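# Seat the long sand core in the mould

## Task

Lower the long sand core until it sits all the way down in its own seat in the mould; when finished, every core and filter that stands in the mould must still be resting in its seat.

## Robot and tools

Robot: two arms on a table, left_arm (base near y = +0.358 m) and right_arm (base near y = -0.239 m). Each carries a sixteen-motor four-digit hand: right_arm a right hand, left_arm its mirror-image left hand. A camera stand is behind the arms. Loose objects may occasionally get a brief push from outside.

Scene frame: origin at table-top height, halfway between the two nominal arm bases; +x points out over the table, +z up, +y toward left_arm. Image left/right does not match arm names. Reported hand positions (metres) and quaternions (wxyz) are in this frame and may be a few cm off, more at long reach.

Hand point axes (right hand): +z runs along straight fingers toward the tips, +y points out of the palm face (palm at y = -0.062), +x goes across the palm away from the thumb. On the left hand +x points toward the thumb instead. Straight fingertips end about 0.156 m beyond the hand point in z. A rigid mast near the wrist on the palm side can strike objects. The right arm's elbow sags under load, so command a little higher than needed.

execute_actions(actions, cameras): actions is a list of actions; each action is a list of up to 15 rows, each row one control step of 1/30 s (an action lasts 0.5 s; a short action repeats its last row). Every row is one flat list of 48 numbers, each in [-1, 1], covering both arms even if one is idle, in this order: left dx, dy, dz, rx, ry, rz; left hand's 16 motor goals; left current_limit; left speed; then the same 24 for the right arm.
- dx..rz are an offset, not a pose: a displacement of the arm's Hand target measured from where that target stood when the action began, along scene-frame axes. Every row in an action is measured from that same start, so rows do not add up within an action, but successive actions do. Scale: 1.0 = 0.6 m for dx, dy, dz and 180 degrees for the rotation vector rx, ry, rz, which turns the hand about the target position. A translation longer than 1.0 gets scaled down. Orientation commands are limited to 40 degrees from the measured orientation each step.
- The 16 motor numbers are absolute hinge goals, scaled linearly between each hinge's stops, in this order: index_mcp, index_abd, index_pip, index_dip, middle_mcp, middle_abd, middle_pip, middle_dip, ring_mcp, ring_abd, ring_pip, ring_dip, thumb_cmc, thumb_axl, thumb_mcp, thumb_ipl. Straight values: _mcp -0.75, _abd 0.00, _pip -0.58, _dip -0.70, thumb_cmc -0.71, thumb_axl -0.68, thumb_mcp -0.23, thumb_ipl -0.17. Larger values curl fingers toward the palm; thumb_cmc toward +1 brings the thumb round in front of the palm. A 0 is a real goal; to hold a hand unchanged, resend its hand_goal, hand_current_limit and hand_speed.
- current_limit: -1 to +1 maps to 0 to 550 mA per motor (minimum 11 mA); very low values may not lift a finger. speed: hinge set-point rate is (speed+1)/2 of 8.5 rad/s. Initially 0.4 and -0.6; values persist until changed.
- cameras: list of names (cam_head_left, cam_head_right, cam_high, cam_left_wrist, cam_right_wrist) or ["all"]; [] for none. With an empty actions list and no cameras given you get all images, the scene number and the task. An unknown name voids the call.

zoom_image(camera, region): closer look at the latest image of one camera; region [x0, y0, x1, y1] in pixels from top-left, at most 504 wide and 504 high. Images: head and high cameras 896x504, wrist cameras 672x504.

read_manual(section): returns only licence text ("licences"); moves nothing.

finished_scene(scene): scene number 1 or 2; ends the scene irreversibly and moves to the next. Call it only once the core sits fully seated and stays so without the robot.

Results: per arm, end-effector position and quaternion, Hand target (your last commanded pose after clipping; next offsets start here), joint positions, velocities ("within noise" when still) and torques (include the arm's own weight; numbers 3 and 4 wrap at ±28 N m). The hand often rests short of its target; an all-zero action re-requests it, and a remaining gap can be sent as an offset. To stop pushing on something, command the target back beyond the hand point. Per hand: hand_goal, hand_measured (same scale), hand_current_ma, hand_state (moving, goal, blocked, overload), plus the current limit and speed set. A motor pressing against an object pushes harder the further its goal lies past the surface.

Cautions: a motor at 495 mA or more for 5 s shuts off for 10 s and drops what it held. Motors heat when holding loads, reaching far or pushing at unreachable targets; a MOTOR HOT line appears at 85 °C, and at 100 °C the arm goes limp for 30 to 60 s. Keep the two hands and arms from touching or squeezing each other. Do not drop parts, release moving parts, slam or strike fixed or heavy things, let anything fall far, or leave anything off the table. Do not knock over other cores or filters in the mould. The scene keeps running while you think, and less total time, smoother motion and lower effort are better.

Each tool is called after ">>>" as name(argument=value, ...) on one line, values as JSON.

## Session

>>> execute_actions(actions=[])

Scene clock: 0.00 s.
left_arm: end_effector_position=(+0.3027, +0.3672, +0.3686) hand_goal=(-0.754, +0.000, -0.576, -0.696, -0.754, +0.000, -0.576, -0.696, -0.754, +0.000, -0.576, -0.696, -0.714, -0.678, -0.226, -0.168) hand_measured=(-0.754, +0.000, -0.576, -0.696, -0.754, +0.000, -0.576, -0.696, -0.754, +0.000, -0.576, -0.696, -0.714, -0.678, -0.226, -0.168) hand_current_ma=(+0, +0, +0, +0, +0, +0, +0, +0, +0, +0, +0, +0, +0, +0, +0, +0) hand_state=(goal, goal, goal, goal, goal, goal, goal, goal, goal, goal, goal, goal, goal, goal, goal, goal) hand_current_limit=0.40 hand_speed=-0.60 end_effector_quat_wxyz=(+0.379, +0.173, +0.906, -0.073) | right_arm: end_effector_position=(+0.6354, -0.5368, +0.2268) hand_goal=(-0.754, +0.000, -0.576, -0.696, -0.754, +0.000, -0.576, -0.696, -0.754, +0.000, -0.576, -0.696, -0.714, -0.678, -0.226, -0.168) hand_measured=(-0.754, +0.000, -0.576, -0.696, -0.754, +0.000, -0.576, -0.696, -0.754, +0.000, -0.576, -0.696, -0.714, -0.678, -0.226, -0.168) hand_current_ma=(+0, +0, +0, +0, +0, +0, +0, +0, +0, +0, +0, +0, +0, +0, +0, +0) hand_state=(goal, goal, goal, goal, goal, goal, goal, goal, goal, goal, goal, goal, goal, goal, goal, goal) hand_current_limit=0.40 hand_speed=-0.60 end_effector_quat_wxyz=(+0.025, +0.513, +0.857, -0.041)
Joint positions: left_arm=[-0.141 0.653 0.924 -1.062 0.157 -1.417] | right_arm=[-0.554 1.922 1.918 -1.519 0.082 -1.017]
Joint velocities: within noise
Joint torques (N m): no reading
Heat: left arm: hottest shoulder 23 °C; right arm: hottest waist 27 °C.
Hand target: left_arm +0.3059, +0.3667, +0.3857; +0.395, +0.173, +0.899, -0.073 | right_arm +0.6405, -0.5397, +0.2295; +0.030, +0.513, +0.857, -0.041

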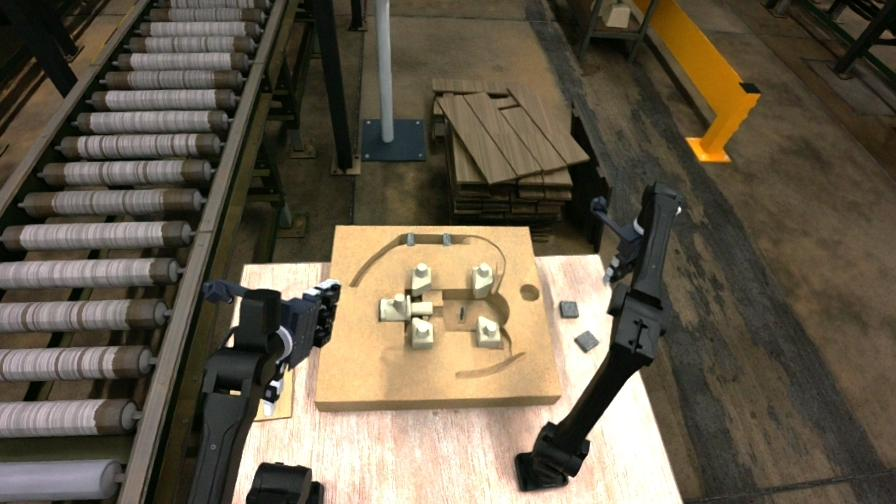

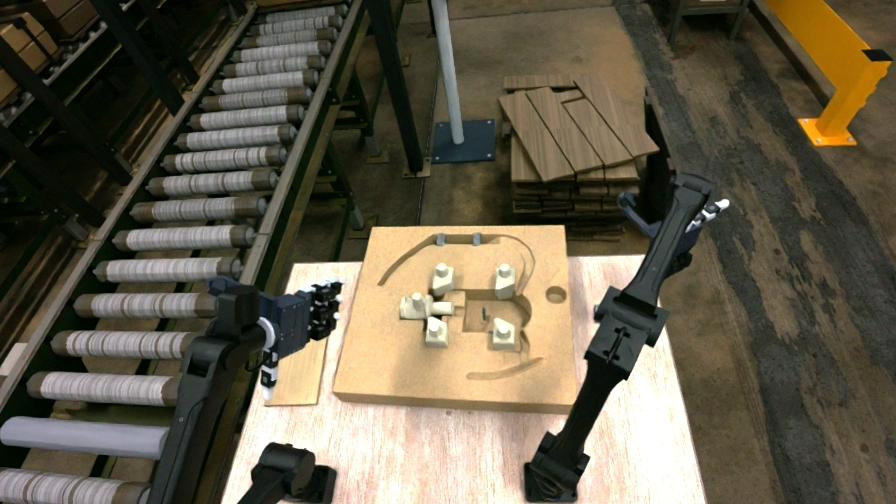

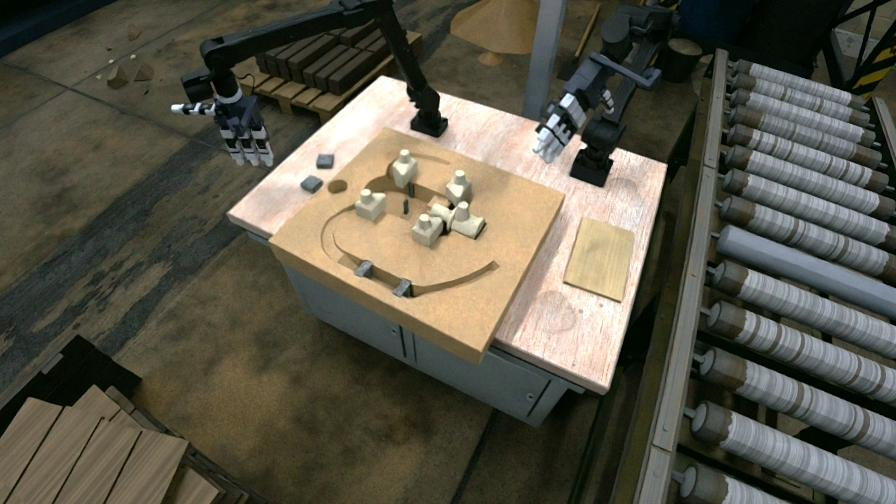

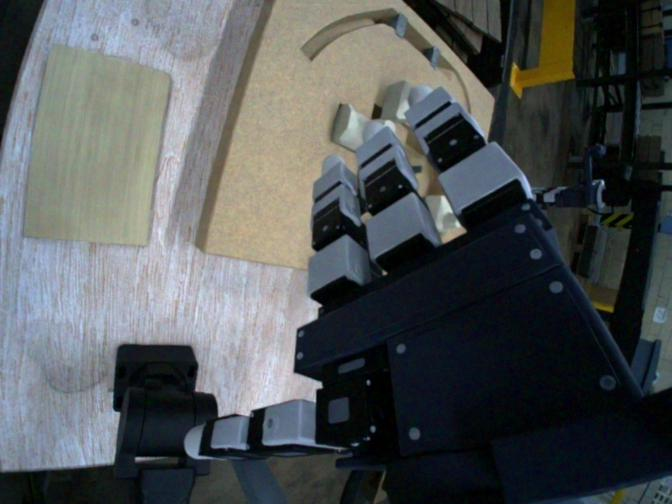

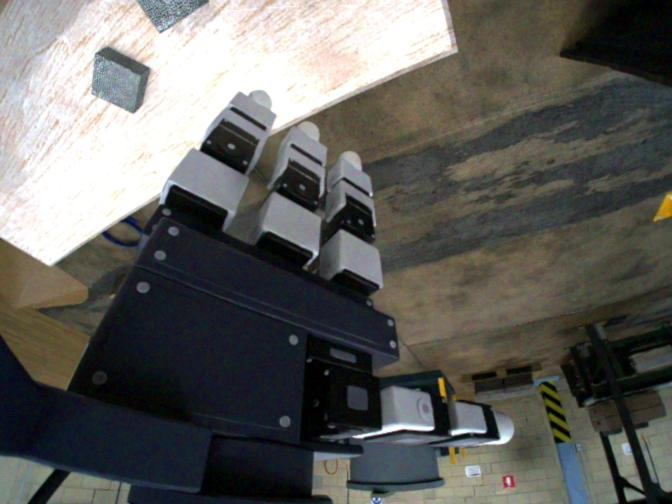

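>>> zoom_image(camera="cam_head_left", region=[310, 210, 570, 420])

>>> zoom_image(camera="cam_head_right", region=[330, 210, 590, 420])

>>> zoom_image(camera="cam_high", region=[320, 130, 520, 300])

>>> zoom_image(camera="cam_head_left", region=[370, 250, 520, 360])

>>> zoom_image(camera="cam_high", region=[400, 160, 500, 250])

Scaled by 1.938 from the camera's 896x504 image, which has a finer 1280x720 frame.

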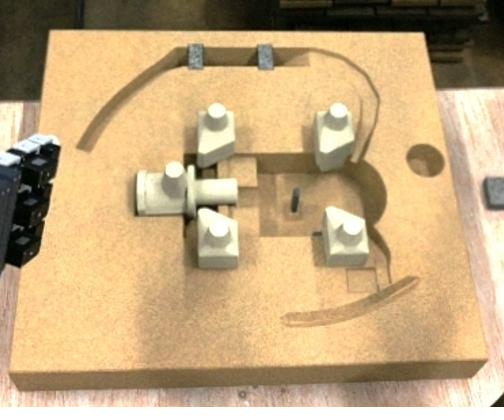

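Scaled by 1.938 from the camera's 896x504 image, which has a finer 1280x720 frame.

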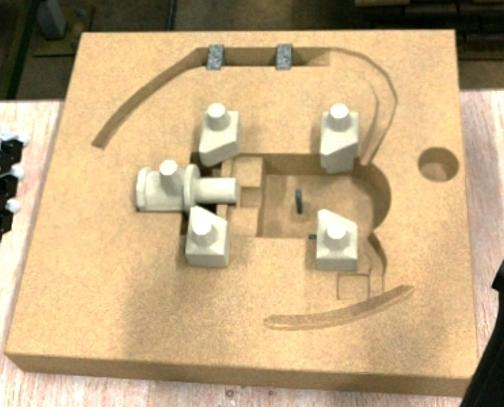

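Scaled by 2.520 from the camera's 896x504 image, which has a finer 1280x720 frame.

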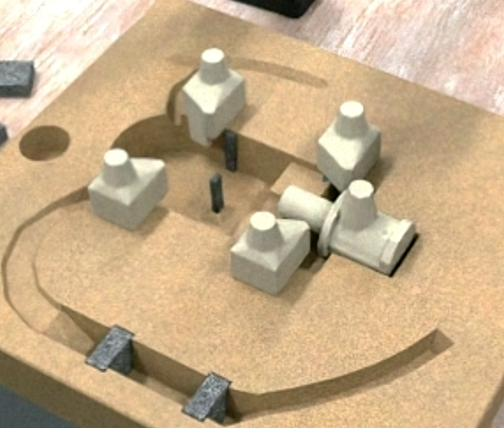

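Scaled by 3.360 from the camera's 896x504 image, which has a finer 1280x720 frame.

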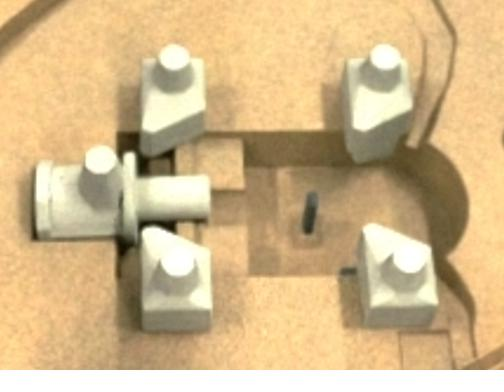

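Scaled by 5.040 from the camera's 896x504 image, which has a finer 1280x720 frame.

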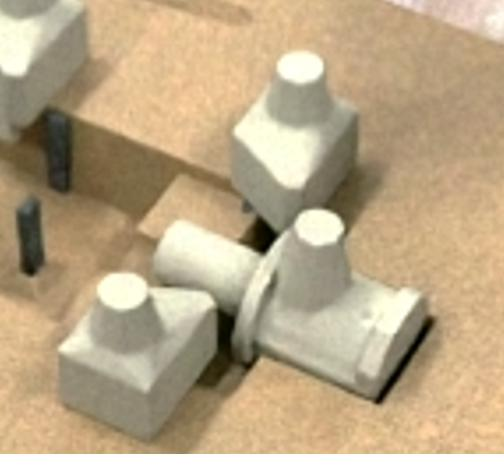

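>>> zoom_image(camera="cam_left_wrist", region=[300, 60, 480, 240])

>>> zoom_image(camera="cam_head_left", region=[372, 275, 452, 350])

>>> zoom_image(camera="cam_head_right", region=[392, 275, 472, 350])

>>> zoom_image(camera="cam_high", region=[420, 190, 500, 250])

Scaled by 2.800 from the camera's 672x504 image, which has a finer 960x720 frame.

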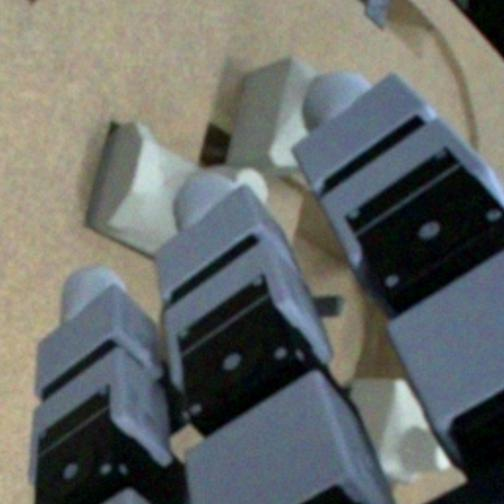

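Scaled by 6.300 from the camera's 896x504 image, which has a finer 1280x720 frame.

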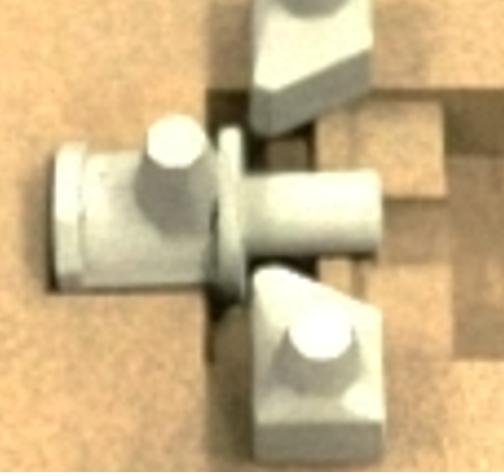

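Scaled by 6.300 from the camera's 896x504 image, which has a finer 1280x720 frame.

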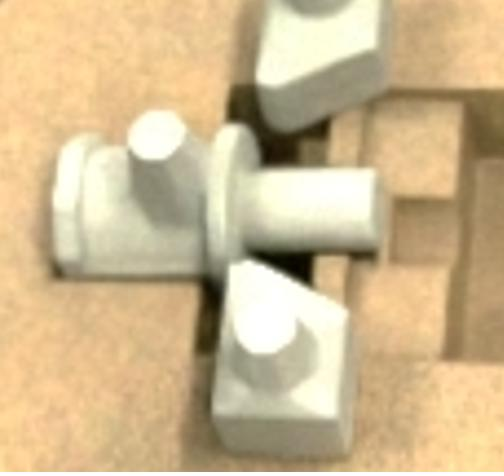

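Scaled by 6.300 from the camera's 896x504 image, which has a finer 1280x720 frame.

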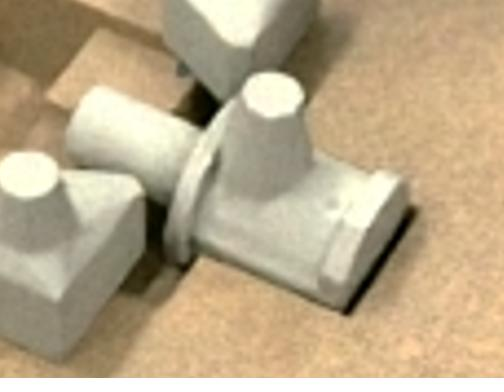

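>>> execute_actions(actions=[[[0,-0.06,0,0,0,0,-0.754,0,-0.576,-0.696,-0.754,0,-0.576,-0.696,-0.754,0,-0.576,-0.696,-0.714,-0.678,-0.226,-0.168,0.4,-0.6,0,0,0,0,0,0,-0.754,0,-0.576,-0.696,-0.754,0,-0.576,-0.696,-0.754,0,-0.576,-0.696,-0.714,-0.678,-0.226,-0.168,0.4,-0.6]],[[0,-0.08,0,0,0,0,-0.754,0,-0.576,-0.696,-0.754,0,-0.576,-0.696,-0.754,0,-0.576,-0.696,-0.714,-0.678,-0.226,-0.168,0.4,-0.6,0,0,0,0,0,0,-0.754,0,-0.576,-0.696,-0.754,0,-0.576,-0.696,-0.754,0,-0.576,-0.696,-0.714,-0.678,-0.226,-0.168,0.4,-0.6]],[[0,-0.08,0,0,0,0,-0.754,0,-0.576,-0.696,-0.754,0,-0.576,-0.696,-0.754,0,-0.576,-0.696,-0.714,-0.678,-0.226,-0.168,0.4,-0.6,0,0,0,0,0,0,-0.754,0,-0.576,-0.696,-0.754,0,-0.576,-0.696,-0.754,0,-0.576,-0.696,-0.714,-0.678,-0.226,-0.168,0.4,-0.6]]], cameras=["cam_left_wrist"])

Scene clock: 51.80 s.
left_arm: end_effector_position=(+0.2963, +0.2476, +0.3518) hand_goal=(-0.754, +0.000, -0.576, -0.696, -0.754, +0.000, -0.576, -0.696, -0.754, +0.000, -0.576, -0.696, -0.714, -0.678, -0.226, -0.168) hand_measured=(-0.752, +0.000, -0.576, -0.696, -0.752, +0.000, -0.576, -0.696, -0.752, +0.000, -0.576, -0.696, -0.714, -0.678, -0.224, -0.168) hand_current_ma=(+2, +0, -1, +0, +2, +0, -1, +0, +2, +0, -1, +0, +0, +1, +2, +0) hand_state=(goal, goal, goal, goal, goal, goal, goal, goal, goal, goal, goal, goal, goal, goal, goal, goal) hand_current_limit=0.40 hand_speed=-0.60 end_effector_quat_wxyz=(+0.365, +0.182, +0.911, -0.053) | right_arm: end_effector_position=(+0.6354, -0.5368, +0.2268) hand_goal=(-0.754, +0.000, -0.576, -0.696, -0.754, +0.000, -0.576, -0.696, -0.754, +0.000, -0.576, -0.696, -0.714, -0.678, -0.226, -0.168) hand_measured=(-0.754, +0.000, -0.576, -0.696, -0.754, +0.000, -0.576, -0.696, -0.754, +0.000, -0.576, -0.696, -0.714, -0.678, -0.224, -0.168) hand_current_ma=(+0, +0, +0, +0, +0, +0, +0, +0, +0, +0, +0, +0, +0, +0, +2, +0) hand_state=(goal, goal, goal, goal, goal, goal, goal, goal, goal, goal, goal, goal, goal, goal, goal, goal) hand_current_limit=0.40 hand_speed=-0.60 end_effector_quat_wxyz=(+0.025, +0.513, +0.857, -0.041)
Joint positions: left_arm=[-0.703 0.805 0.945 -0.992 -0.256 -1.8] | right_arm=[-0.554 1.922 1.918 -1.519 0.082 -1.017]
Joint torques (N m): left_arm=[-3.19 -2.43 14.17 2.21 -0.38 -0.18] | right_arm=[-1.85 -14.21 9.63 0.81 0.05 -0.03]
Heat: left arm: hottest elbow 34 °C; right arm: hottest waist 26 °C.
Hand target: left_arm +0.3060, +0.2347, +0.3857; +0.395, +0.173, +0.899, -0.073 | right_arm +0.6405, -0.5397, +0.2295; +0.030, +0.513, +0.857, -0.041
Off the commanded pose: left_arm 0.038 m, 4 deg | right_arm 0.006 m, 1 deg.
camera_calibration:
cam_left_wrist: T_world_to_cam=[[0.247021, -0.827247, 0.504622, -0.0801426], [-0.965172, -0.163743, 0.204038, 0.210907], [-0.0861615, -0.537448, -0.838884, 0.578959], [0, 0, 0, 1]] pos_world=[0.273243, 0.279397, 0.483087]
Images, in order (width x height): cam_left_wrist 672x504.

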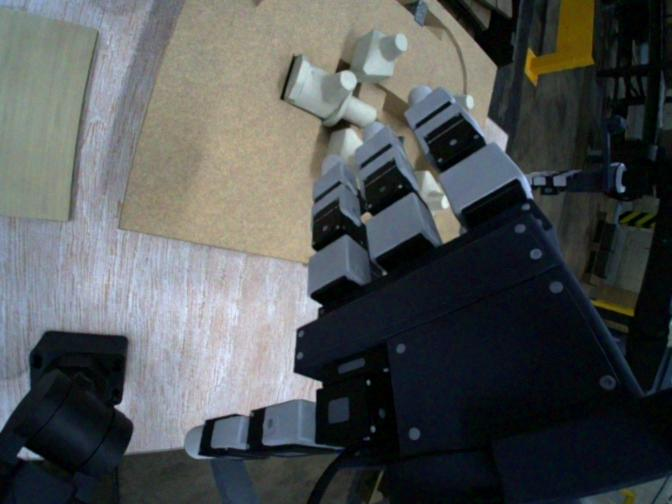

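>>> zoom_image(camera="cam_left_wrist", region=[260, 20, 420, 180])

Scaled by 3.150 from the camera's 672x504 image, which has a finer 960x720 frame.

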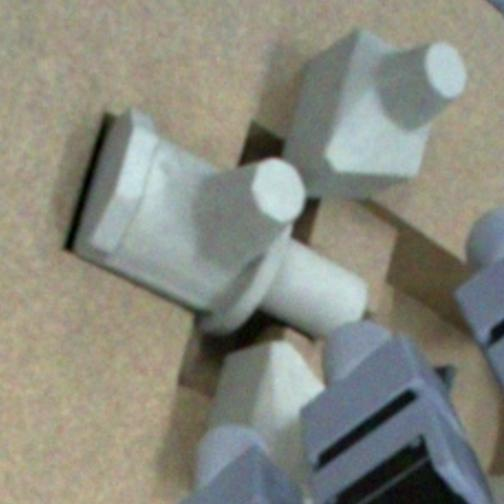

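>>> execute_actions(actions=[[[0.105,-0.056,0.04,0.0574,0.0395,-0.0890,-0.754,0,-0.576,-0.696,-0.754,0,-0.576,-0.696,-0.754,0,-0.576,-0.696,-0.714,-0.678,-0.226,-0.168,0.4,-0.6,0,0,0,0,0,0,-0.754,0,-0.576,-0.696,-0.754,0,-0.576,-0.696,-0.754,0,-0.576,-0.696,-0.714,-0.678,-0.226,-0.168,0.4,-0.6]],[[0.105,-0.056,0.04,0.0574,0.0395,-0.0890,-0.754,0,-0.576,-0.696,-0.754,0,-0.576,-0.696,-0.754,0,-0.576,-0.696,-0.714,-0.678,-0.226,-0.168,0.4,-0.6,0,0,0,0,0,0,-0.754,0,-0.576,-0.696,-0.754,0,-0.576,-0.696,-0.754,0,-0.576,-0.696,-0.714,-0.678,-0.226,-0.168,0.4,-0.6]],[[0.105,-0.056,0.02,0.0574,0.0395,-0.0890,-0.754,0,-0.576,-0.696,-0.754,0,-0.576,-0.696,-0.754,0,-0.576,-0.696,-0.714,-0.678,-0.226,-0.168,0.4,-0.6,0,0,0,0,0,0,-0.754,0,-0.576,-0.696,-0.754,0,-0.576,-0.696,-0.754,0,-0.576,-0.696,-0.714,-0.678,-0.226,-0.168,0.4,-0.6]],[[0.105,-0.056,0.0,0.0574,0.0395,-0.0890,-0.754,0,-0.576,-0.696,-0.754,0,-0.576,-0.696,-0.754,0,-0.576,-0.696,-0.714,-0.678,-0.226,-0.168,0.4,-0.6,0,0,0,0,0,0,-0.754,0,-0.576,-0.696,-0.754,0,-0.576,-0.696,-0.754,0,-0.576,-0.696,-0.714,-0.678,-0.226,-0.168,0.4,-0.6]]], cameras=["cam_left_wrist","cam_head_left","cam_head_right","cam_high"])

Scene clock: 83.23 s.
left_arm: end_effector_position=(+0.5456, +0.0975, +0.4238) hand_goal=(-0.754, +0.000, -0.576, -0.696, -0.754, +0.000, -0.576, -0.696, -0.754, +0.000, -0.576, -0.696, -0.714, -0.678, -0.226, -0.168) hand_measured=(-0.754, +0.000, -0.576, -0.696, -0.754, +0.000, -0.576, -0.696, -0.754, -0.002, -0.576, -0.696, -0.714, -0.678, -0.224, -0.168) hand_current_ma=(+0, -1, -1, +0, +0, -1, -1, +0, +1, -1, -1, +0, -1, +1, +6, +0) hand_state=(goal, goal, goal, goal, goal, goal, goal, goal, goal, goal, goal, goal, goal, goal, goal, goal) hand_current_limit=0.40 hand_speed=-0.60 end_effector_quat_wxyz=(+0.085, +0.708, +0.700, +0.032) | right_arm: end_effector_position=(+0.6354, -0.5368, +0.2268) hand_goal=(-0.754, +0.000, -0.576, -0.696, -0.754, +0.000, -0.576, -0.696, -0.754, +0.000, -0.576, -0.696, -0.714, -0.678, -0.226, -0.168) hand_measured=(-0.754, +0.000, -0.576, -0.696, -0.754, +0.000, -0.576, -0.696, -0.754, +0.000, -0.576, -0.696, -0.714, -0.678, -0.224, -0.168) hand_current_ma=(+0, +0, +0, +0, +0, +0, +0, +0, +0, +0, +0, +0, +0, +0, +2, +0) hand_state=(goal, goal, goal, goal, goal, goal, goal, goal, goal, goal, goal, goal, goal, goal, goal, goal) hand_current_limit=0.40 hand_speed=-0.60 end_effector_quat_wxyz=(+0.025, +0.513, +0.857, -0.041)
Joint positions: left_arm=[-0.528 1.705 2.013 -1.699 -0.02 -0.533] | right_arm=[-0.554 1.922 1.918 -1.519 0.082 -1.017]
Joint torques (N m): left_arm=[-1.79 -13.63 12.51 0.5 -0.26 -0.01] | right_arm=[-1.38 -13.8 9.54 0.61 0.01 -0.01]
Heat: left arm: hottest elbow 46 °C; right arm: hottest elbow 27 °C.
Hand target: left_arm +0.5579, +0.1002, +0.4458; +0.000, +0.707, +0.707, +0.000 | right_arm +0.6405, -0.5397, +0.2295; +0.030, +0.513, +0.857, -0.041
Off the commanded pose: left_arm 0.025 m, 10 deg | right_arm 0.006 m, 1 deg.
joint sent to its limit (left arm) — joint 4 (wrist pitch), lower limit. The joint targets are off in orientation, not in position.
camera_calibration:
cam_left_wrist: T_world_to_cam=[[-0.665063, -0.745956, -0.0352153, 0.416293], [-0.60801, 0.51349, 0.605518, -0.0187551], [-0.433607, 0.424119, -0.795052, 0.657351], [0, 0, 0, 1]] pos_world=[0.55049, 0.0413717, 0.548644]
Images, in order (width x height): cam_head_left 896x504, cam_head_right 896x504, cam_high 896x504, cam_left_wrist 672x504.

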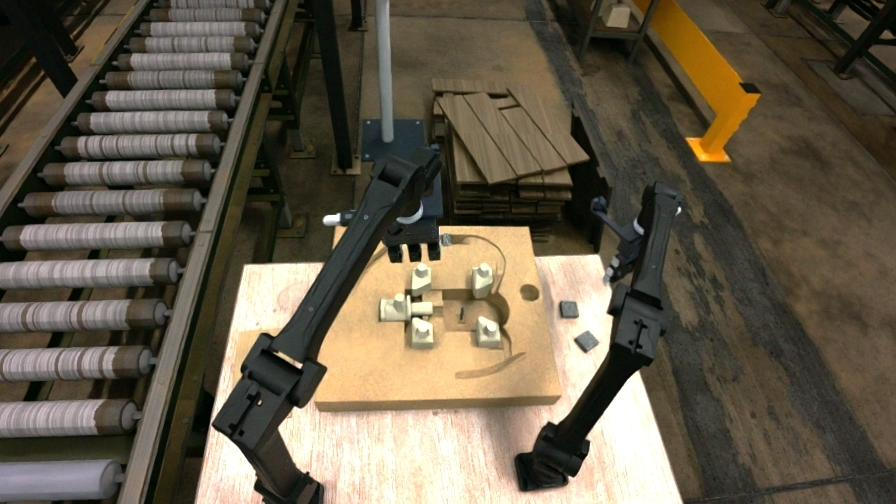

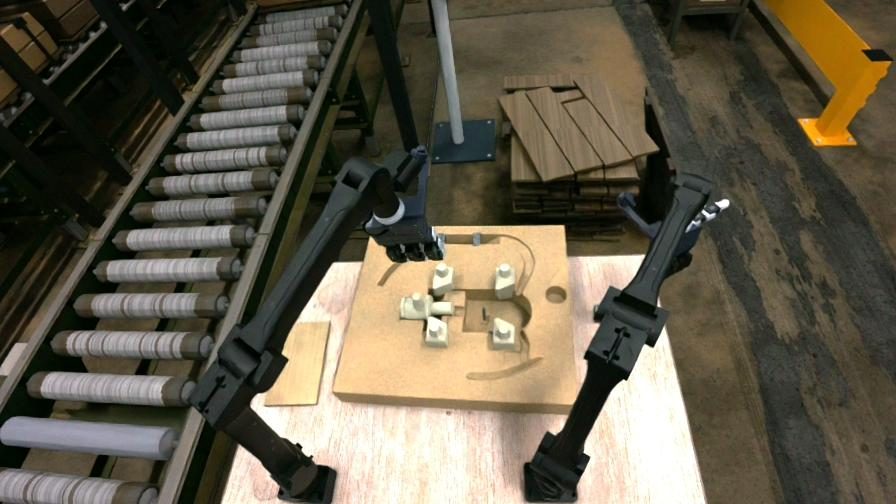

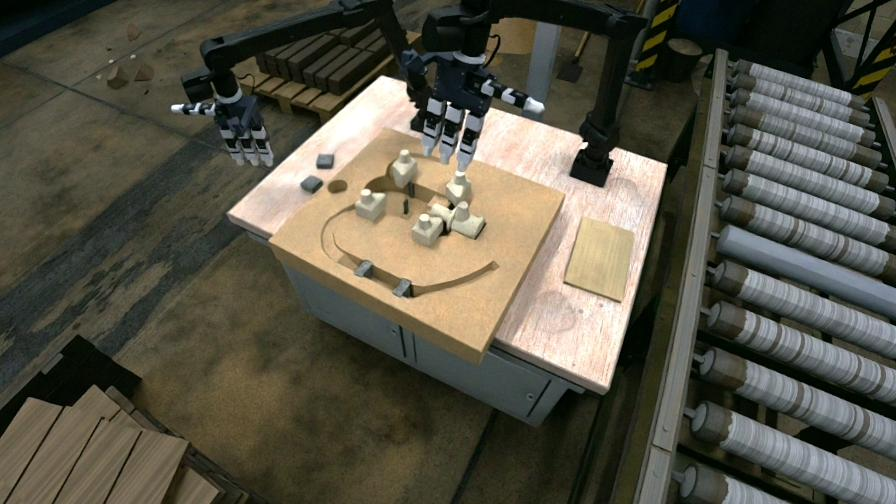

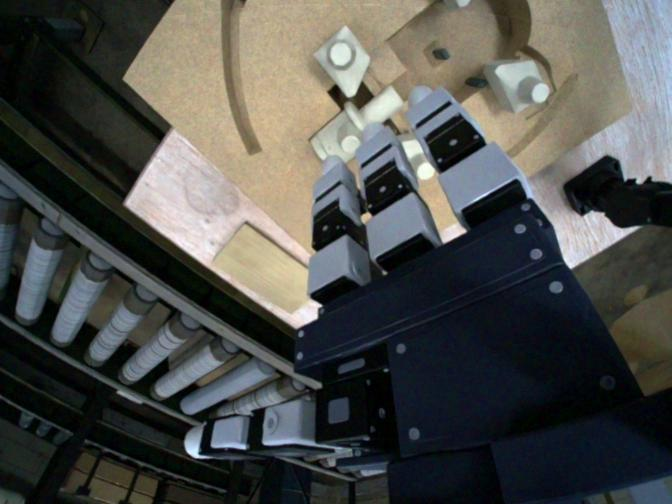

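>>> zoom_image(camera="cam_left_wrist", region=[290, 0, 450, 180])

>>> zoom_image(camera="cam_left_wrist", region=[310, 70, 420, 170])

>>> zoom_image(camera="cam_high", region=[390, 130, 500, 250])

Scaled by 2.800 from the camera's 672x504 image, which has a finer 960x720 frame.

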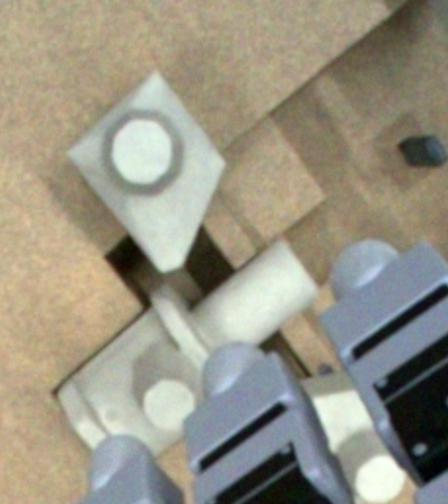

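Scaled by 4.582 from the camera's 672x504 image, which has a finer 960x720 frame.

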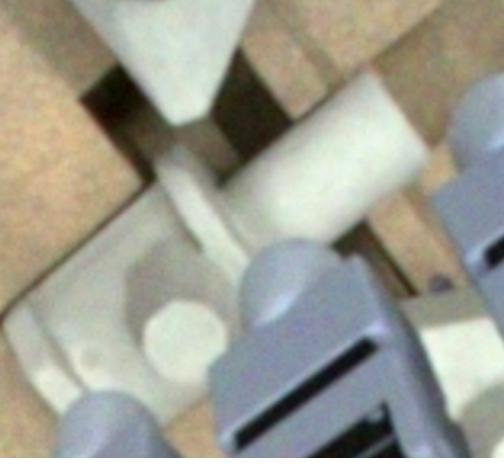

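Scaled by 4.200 from the camera's 896x504 image, which has a finer 1280x720 frame.

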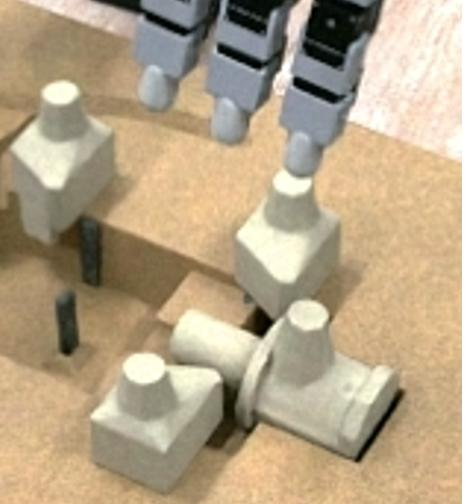

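>>> execute_actions(actions=[[[0,0.029,-0.084,0,0,0,-0.754,0,-0.576,-0.696,-0.754,0,-0.576,-0.696,-0.754,0,-0.576,-0.696,-0.714,-0.678,-0.226,-0.168,0.4,-0.6,0,0,0,0,0,0,-0.754,0,-0.576,-0.696,-0.754,0,-0.576,-0.696,-0.754,0,-0.576,-0.696,-0.714,-0.678,-0.226,-0.168,0.4,-0.6]],[[-0.005,0.029,-0.084,0,0,0,-0.754,0,-0.576,-0.696,-0.754,0,-0.576,-0.696,-0.754,0,-0.576,-0.696,-0.714,-0.678,-0.226,-0.168,0.4,-0.6,0,0,0,0,0,0,-0.754,0,-0.576,-0.696,-0.754,0,-0.576,-0.696,-0.754,0,-0.576,-0.696,-0.714,-0.678,-0.226,-0.168,0.4,-0.6]]], cameras=["cam_left_wrist","cam_head_left","cam_head_right","cam_high"])

>>> zoom_image(camera="cam_left_wrist", region=[280, 20, 460, 200])

>>> zoom_image(camera="cam_head_left", region=[360, 200, 480, 340])

>>> zoom_image(camera="cam_high", region=[390, 130, 500, 250])

Scene clock: 125.47 s.
left_arm: end_effector_position=(+0.5524, +0.1299, +0.3530) hand_goal=(-0.754, +0.000, -0.576, -0.696, -0.754, +0.000, -0.576, -0.696, -0.754, +0.000, -0.576, -0.696, -0.714, -0.678, -0.226, -0.168) hand_measured=(-0.754, +0.000, -0.576, -0.696, -0.754, +0.000, -0.576, -0.696, -0.754, -0.002, -0.576, -0.696, -0.714, -0.678, -0.224, -0.168) hand_current_ma=(+0, -1, -1, +0, +0, -1, -1, +0, +1, -1, -1, +0, -1, +1, +6, +0) hand_state=(goal, goal, goal, goal, goal, goal, goal, goal, goal, goal, goal, goal, goal, goal, goal, goal) hand_current_limit=0.40 hand_speed=-0.60 end_effector_quat_wxyz=(+0.016, +0.707, +0.707, +0.007) | right_arm: end_effector_position=(+0.6354, -0.5368, +0.2268) hand_goal=(-0.754, +0.000, -0.576, -0.696, -0.754, +0.000, -0.576, -0.696, -0.754, +0.000, -0.576, -0.696, -0.714, -0.678, -0.226, -0.168) hand_measured=(-0.754, +0.000, -0.576, -0.696, -0.754, +0.000, -0.576, -0.696, -0.754, +0.000, -0.576, -0.696, -0.714, -0.678, -0.224, -0.168) hand_current_ma=(+0, +0, +0, +0, +0, +0, +0, +0, +0, +0, +0, +0, +0, +0, +2, +0) hand_state=(goal, goal, goal, goal, goal, goal, goal, goal, goal, goal, goal, goal, goal, goal, goal, goal) hand_current_limit=0.40 hand_speed=-0.60 end_effector_quat_wxyz=(+0.025, +0.513, +0.857, -0.041)
Joint positions: left_arm=[-0.466 1.739 1.905 -1.701 -0.004 -0.484] | right_arm=[-0.554 1.922 1.918 -1.519 0.082 -1.017]
Joint torques (N m): left_arm=[-1.55 -14.45 7.75 0.39 -0.02 -0.06] | right_arm=[-1.85 -13.68 9.58 0.64 0 -0.01]
Heat: left arm: hottest elbow 42 °C; right arm: hottest elbow 28 °C.
Hand target: left_arm +0.5549, +0.1351, +0.3450; +0.000, +0.707, +0.707, +0.000 | right_arm +0.6405, -0.5397, +0.2295; +0.030, +0.513, +0.857, -0.041
Off the commanded pose: left_arm 0.010 m, 2 deg | right_arm 0.006 m, 1 deg.
joint sent to its limit (left arm) — joint 4 (wrist pitch), lower limit. The joint targets still meet the commanded pose.
camera_calibration:
cam_left_wrist: T_world_to_cam=[[-0.658251, -0.752777, 0.0056511, 0.425109], [-0.526898, 0.466071, 0.710744, -0.0640943], [-0.537665, 0.46487, -0.703428, 0.610122], [0, 0, 0, 1]] pos_world=[0.574099, 0.0662573, 0.472329]
Images, in order (width x height): cam_head_left 896x504, cam_head_right 896x504, cam_high 896x504, cam_left_wrist 672x504.

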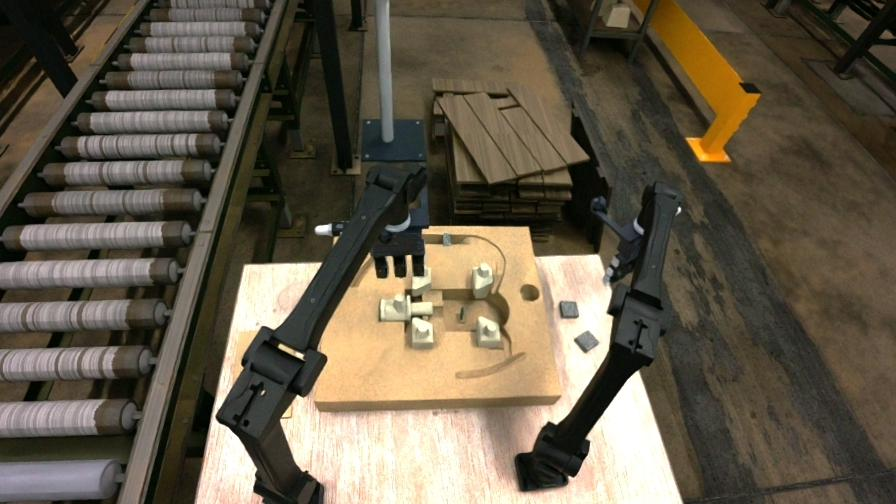

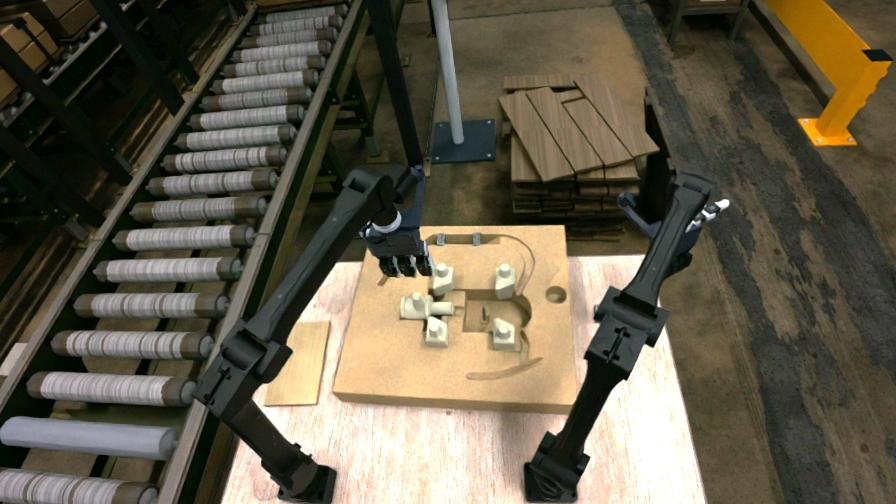

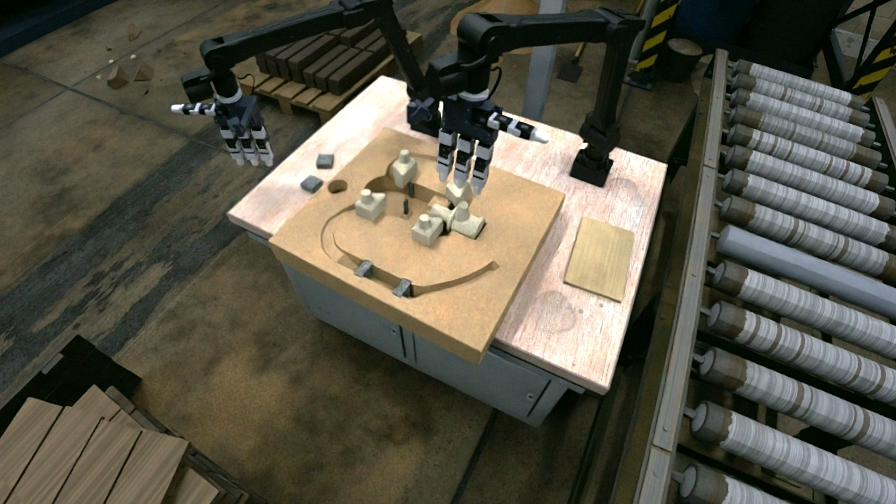

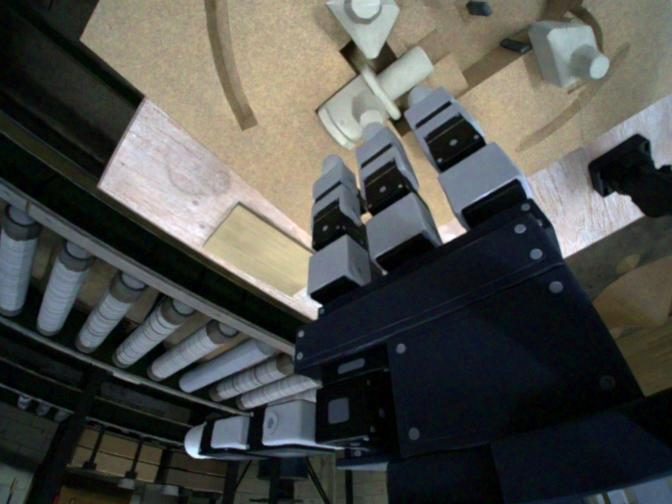

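Scaled by 2.800 from the camera's 672x504 image, which has a finer 960x720 frame.

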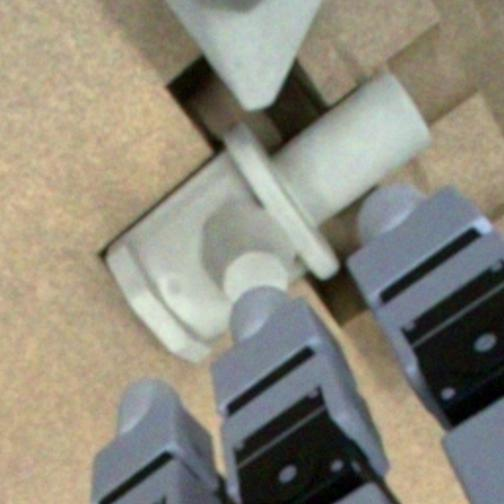

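Scaled by 3.600 from the camera's 896x504 image, which has a finer 1280x720 frame.

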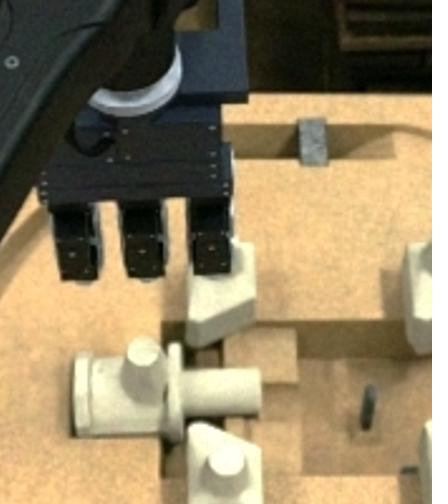

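Scaled by 4.200 from the camera's 896x504 image, which has a finer 1280x720 frame.

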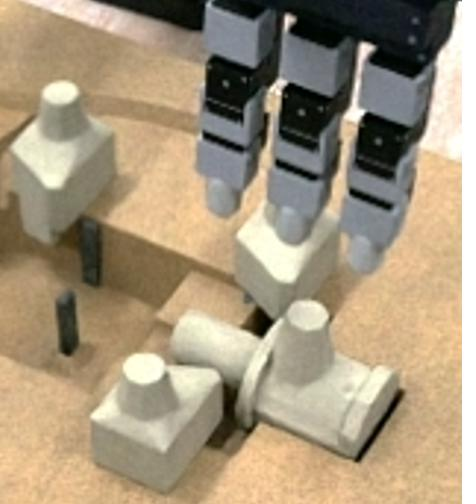

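>>> execute_actions(actions=[[[-0.027,0.008,-0.04,0,0,0,-0.754,0,-0.576,-0.696,-0.754,0,-0.576,-0.696,-0.754,0,-0.576,-0.696,-0.714,-0.678,-0.226,-0.168,0.4,-0.6,0,0,0,0,0,0,-0.754,0,-0.576,-0.696,-0.754,0,-0.576,-0.696,-0.754,0,-0.576,-0.696,-0.714,-0.678,-0.226,-0.168,0.4,-0.6]],[[0,0,-0.04,0,0,0,-0.754,0,-0.576,-0.696,-0.754,0,-0.576,-0.696,-0.754,0,-0.576,-0.696,-0.714,-0.678,-0.226,-0.168,0.4,-0.6,0,0,0,0,0,0,-0.754,0,-0.576,-0.696,-0.754,0,-0.576,-0.696,-0.754,0,-0.576,-0.696,-0.714,-0.678,-0.226,-0.168,0.4,-0.6]]], cameras=["cam_left_wrist","cam_head_left","cam_head_right","cam_high"])

>>> zoom_image(camera="cam_left_wrist", region=[280, 20, 460, 200])

>>> zoom_image(camera="cam_head_left", region=[360, 230, 480, 350])

>>> zoom_image(camera="cam_high", region=[390, 130, 500, 250])

Scene clock: 141.57 s.
left_arm: end_effector_position=(+0.5390, +0.1368, +0.2891) hand_goal=(-0.754, +0.000, -0.576, -0.696, -0.754, +0.000, -0.576, -0.696, -0.754, +0.000, -0.576, -0.696, -0.714, -0.678, -0.226, -0.168) hand_measured=(-0.754, +0.000, -0.576, -0.696, -0.754, +0.000, -0.576, -0.696, -0.754, -0.002, -0.576, -0.696, -0.714, -0.678, -0.224, -0.168) hand_current_ma=(+0, -1, -1, +0, +0, -1, -1, +0, +1, -1, -1, +0, -1, +1, +6, +0) hand_state=(goal, goal, goal, goal, goal, goal, goal, goal, goal, goal, goal, goal, goal, goal, goal, goal) hand_current_limit=0.40 hand_speed=-0.60 end_effector_quat_wxyz=(-0.011, +0.708, +0.707, -0.002) | right_arm: end_effector_position=(+0.6354, -0.5368, +0.2268) hand_goal=(-0.754, +0.000, -0.576, -0.696, -0.754, +0.000, -0.576, -0.696, -0.754, +0.000, -0.576, -0.696, -0.714, -0.678, -0.226, -0.168) hand_measured=(-0.754, +0.000, -0.576, -0.696, -0.754, +0.000, -0.576, -0.696, -0.754, +0.000, -0.576, -0.696, -0.714, -0.678, -0.224, -0.168) hand_current_ma=(+0, +0, +0, +0, +0, +0, +0, +0, +0, +0, +0, +0, +0, +0, +2, +0) hand_state=(goal, goal, goal, goal, goal, goal, goal, goal, goal, goal, goal, goal, goal, goal, goal, goal) hand_current_limit=0.40 hand_speed=-0.60 end_effector_quat_wxyz=(+0.025, +0.513, +0.857, -0.041)
Joint positions: left_arm=[-0.466 1.723 1.724 -1.594 -0.004 -0.483] | right_arm=[-0.554 1.922 1.918 -1.519 0.082 -1.017]
Joint torques (N m): left_arm=[-1.79 -16.79 7.42 0.91 0.06 -0.07] | right_arm=[-2.14 -13.74 9.61 0.92 -0.01 -0.02]
Heat: left arm: hottest elbow 40 °C; right arm: hottest elbow 29 °C.
Hand target: left_arm +0.5386, +0.1399, +0.2969; +0.000, +0.707, +0.707, +0.000 | right_arm +0.6405, -0.5397, +0.2295; +0.030, +0.513, +0.857, -0.041
Off the commanded pose: left_arm 0.008 m, 1 deg | right_arm 0.006 m, 1 deg.
camera_calibration:
cam_left_wrist: T_world_to_cam=[[-0.658169, -0.752628, 0.0190751, 0.417979], [-0.489305, 0.446876, 0.748921, -0.057662], [-0.572183, 0.483583, -0.662385, 0.558961], [0, 0, 0, 1]] pos_world=[0.566715, 0.0700465, 0.405459]
Images, in order (width x height): cam_head_left 896x504, cam_head_right 896x504, cam_high 896x504, cam_left_wrist 672x504.

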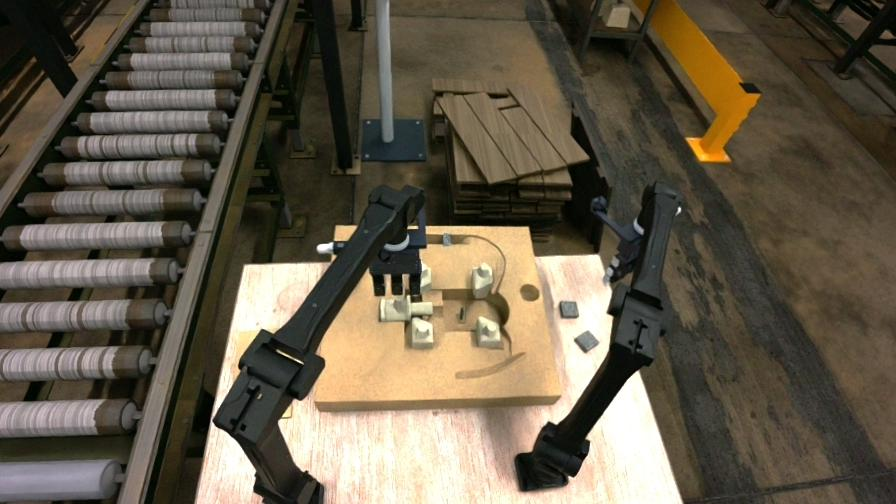

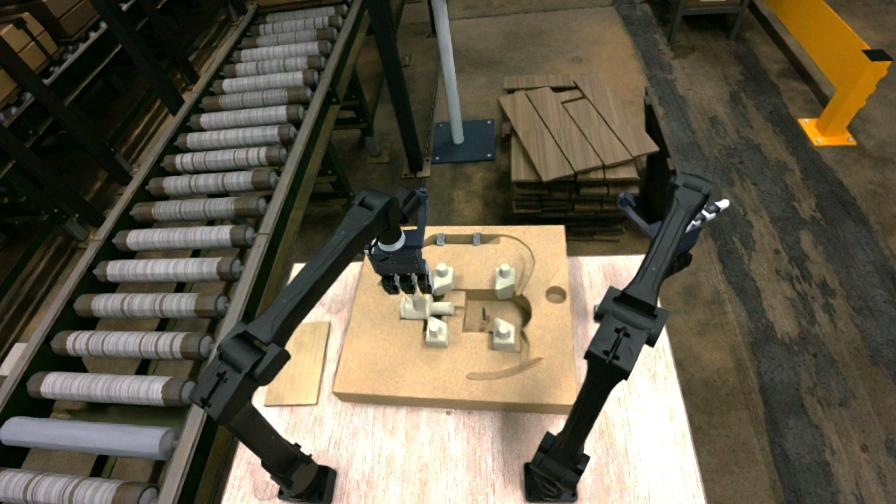

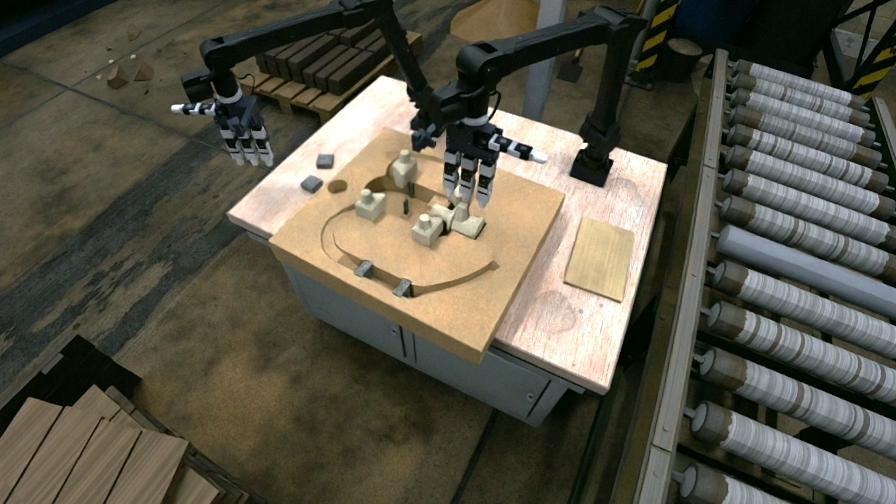

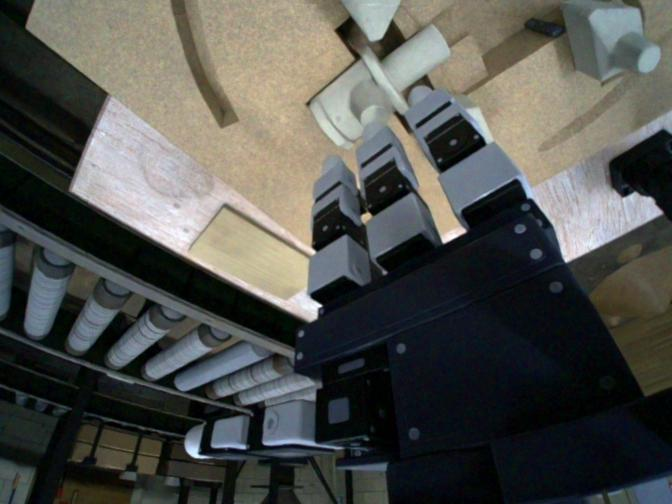

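Scaled by 2.800 from the camera's 672x504 image, which has a finer 960x720 frame.

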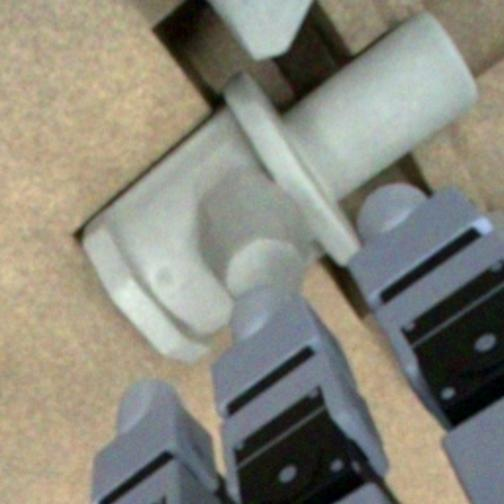

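Scaled by 4.200 from the camera's 896x504 image, which has a finer 1280x720 frame.

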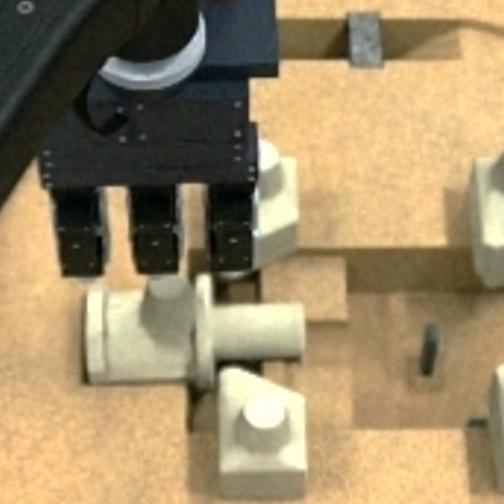

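Scaled by 4.200 from the camera's 896x504 image, which has a finer 1280x720 frame.

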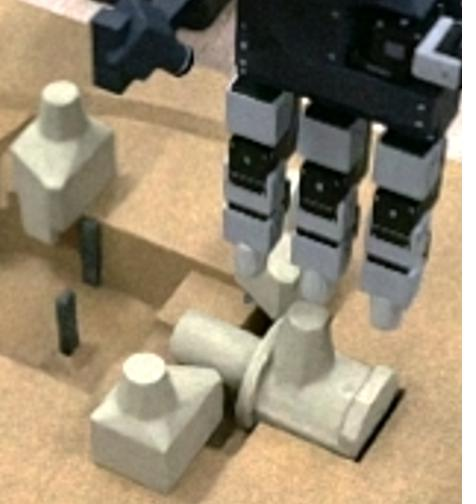

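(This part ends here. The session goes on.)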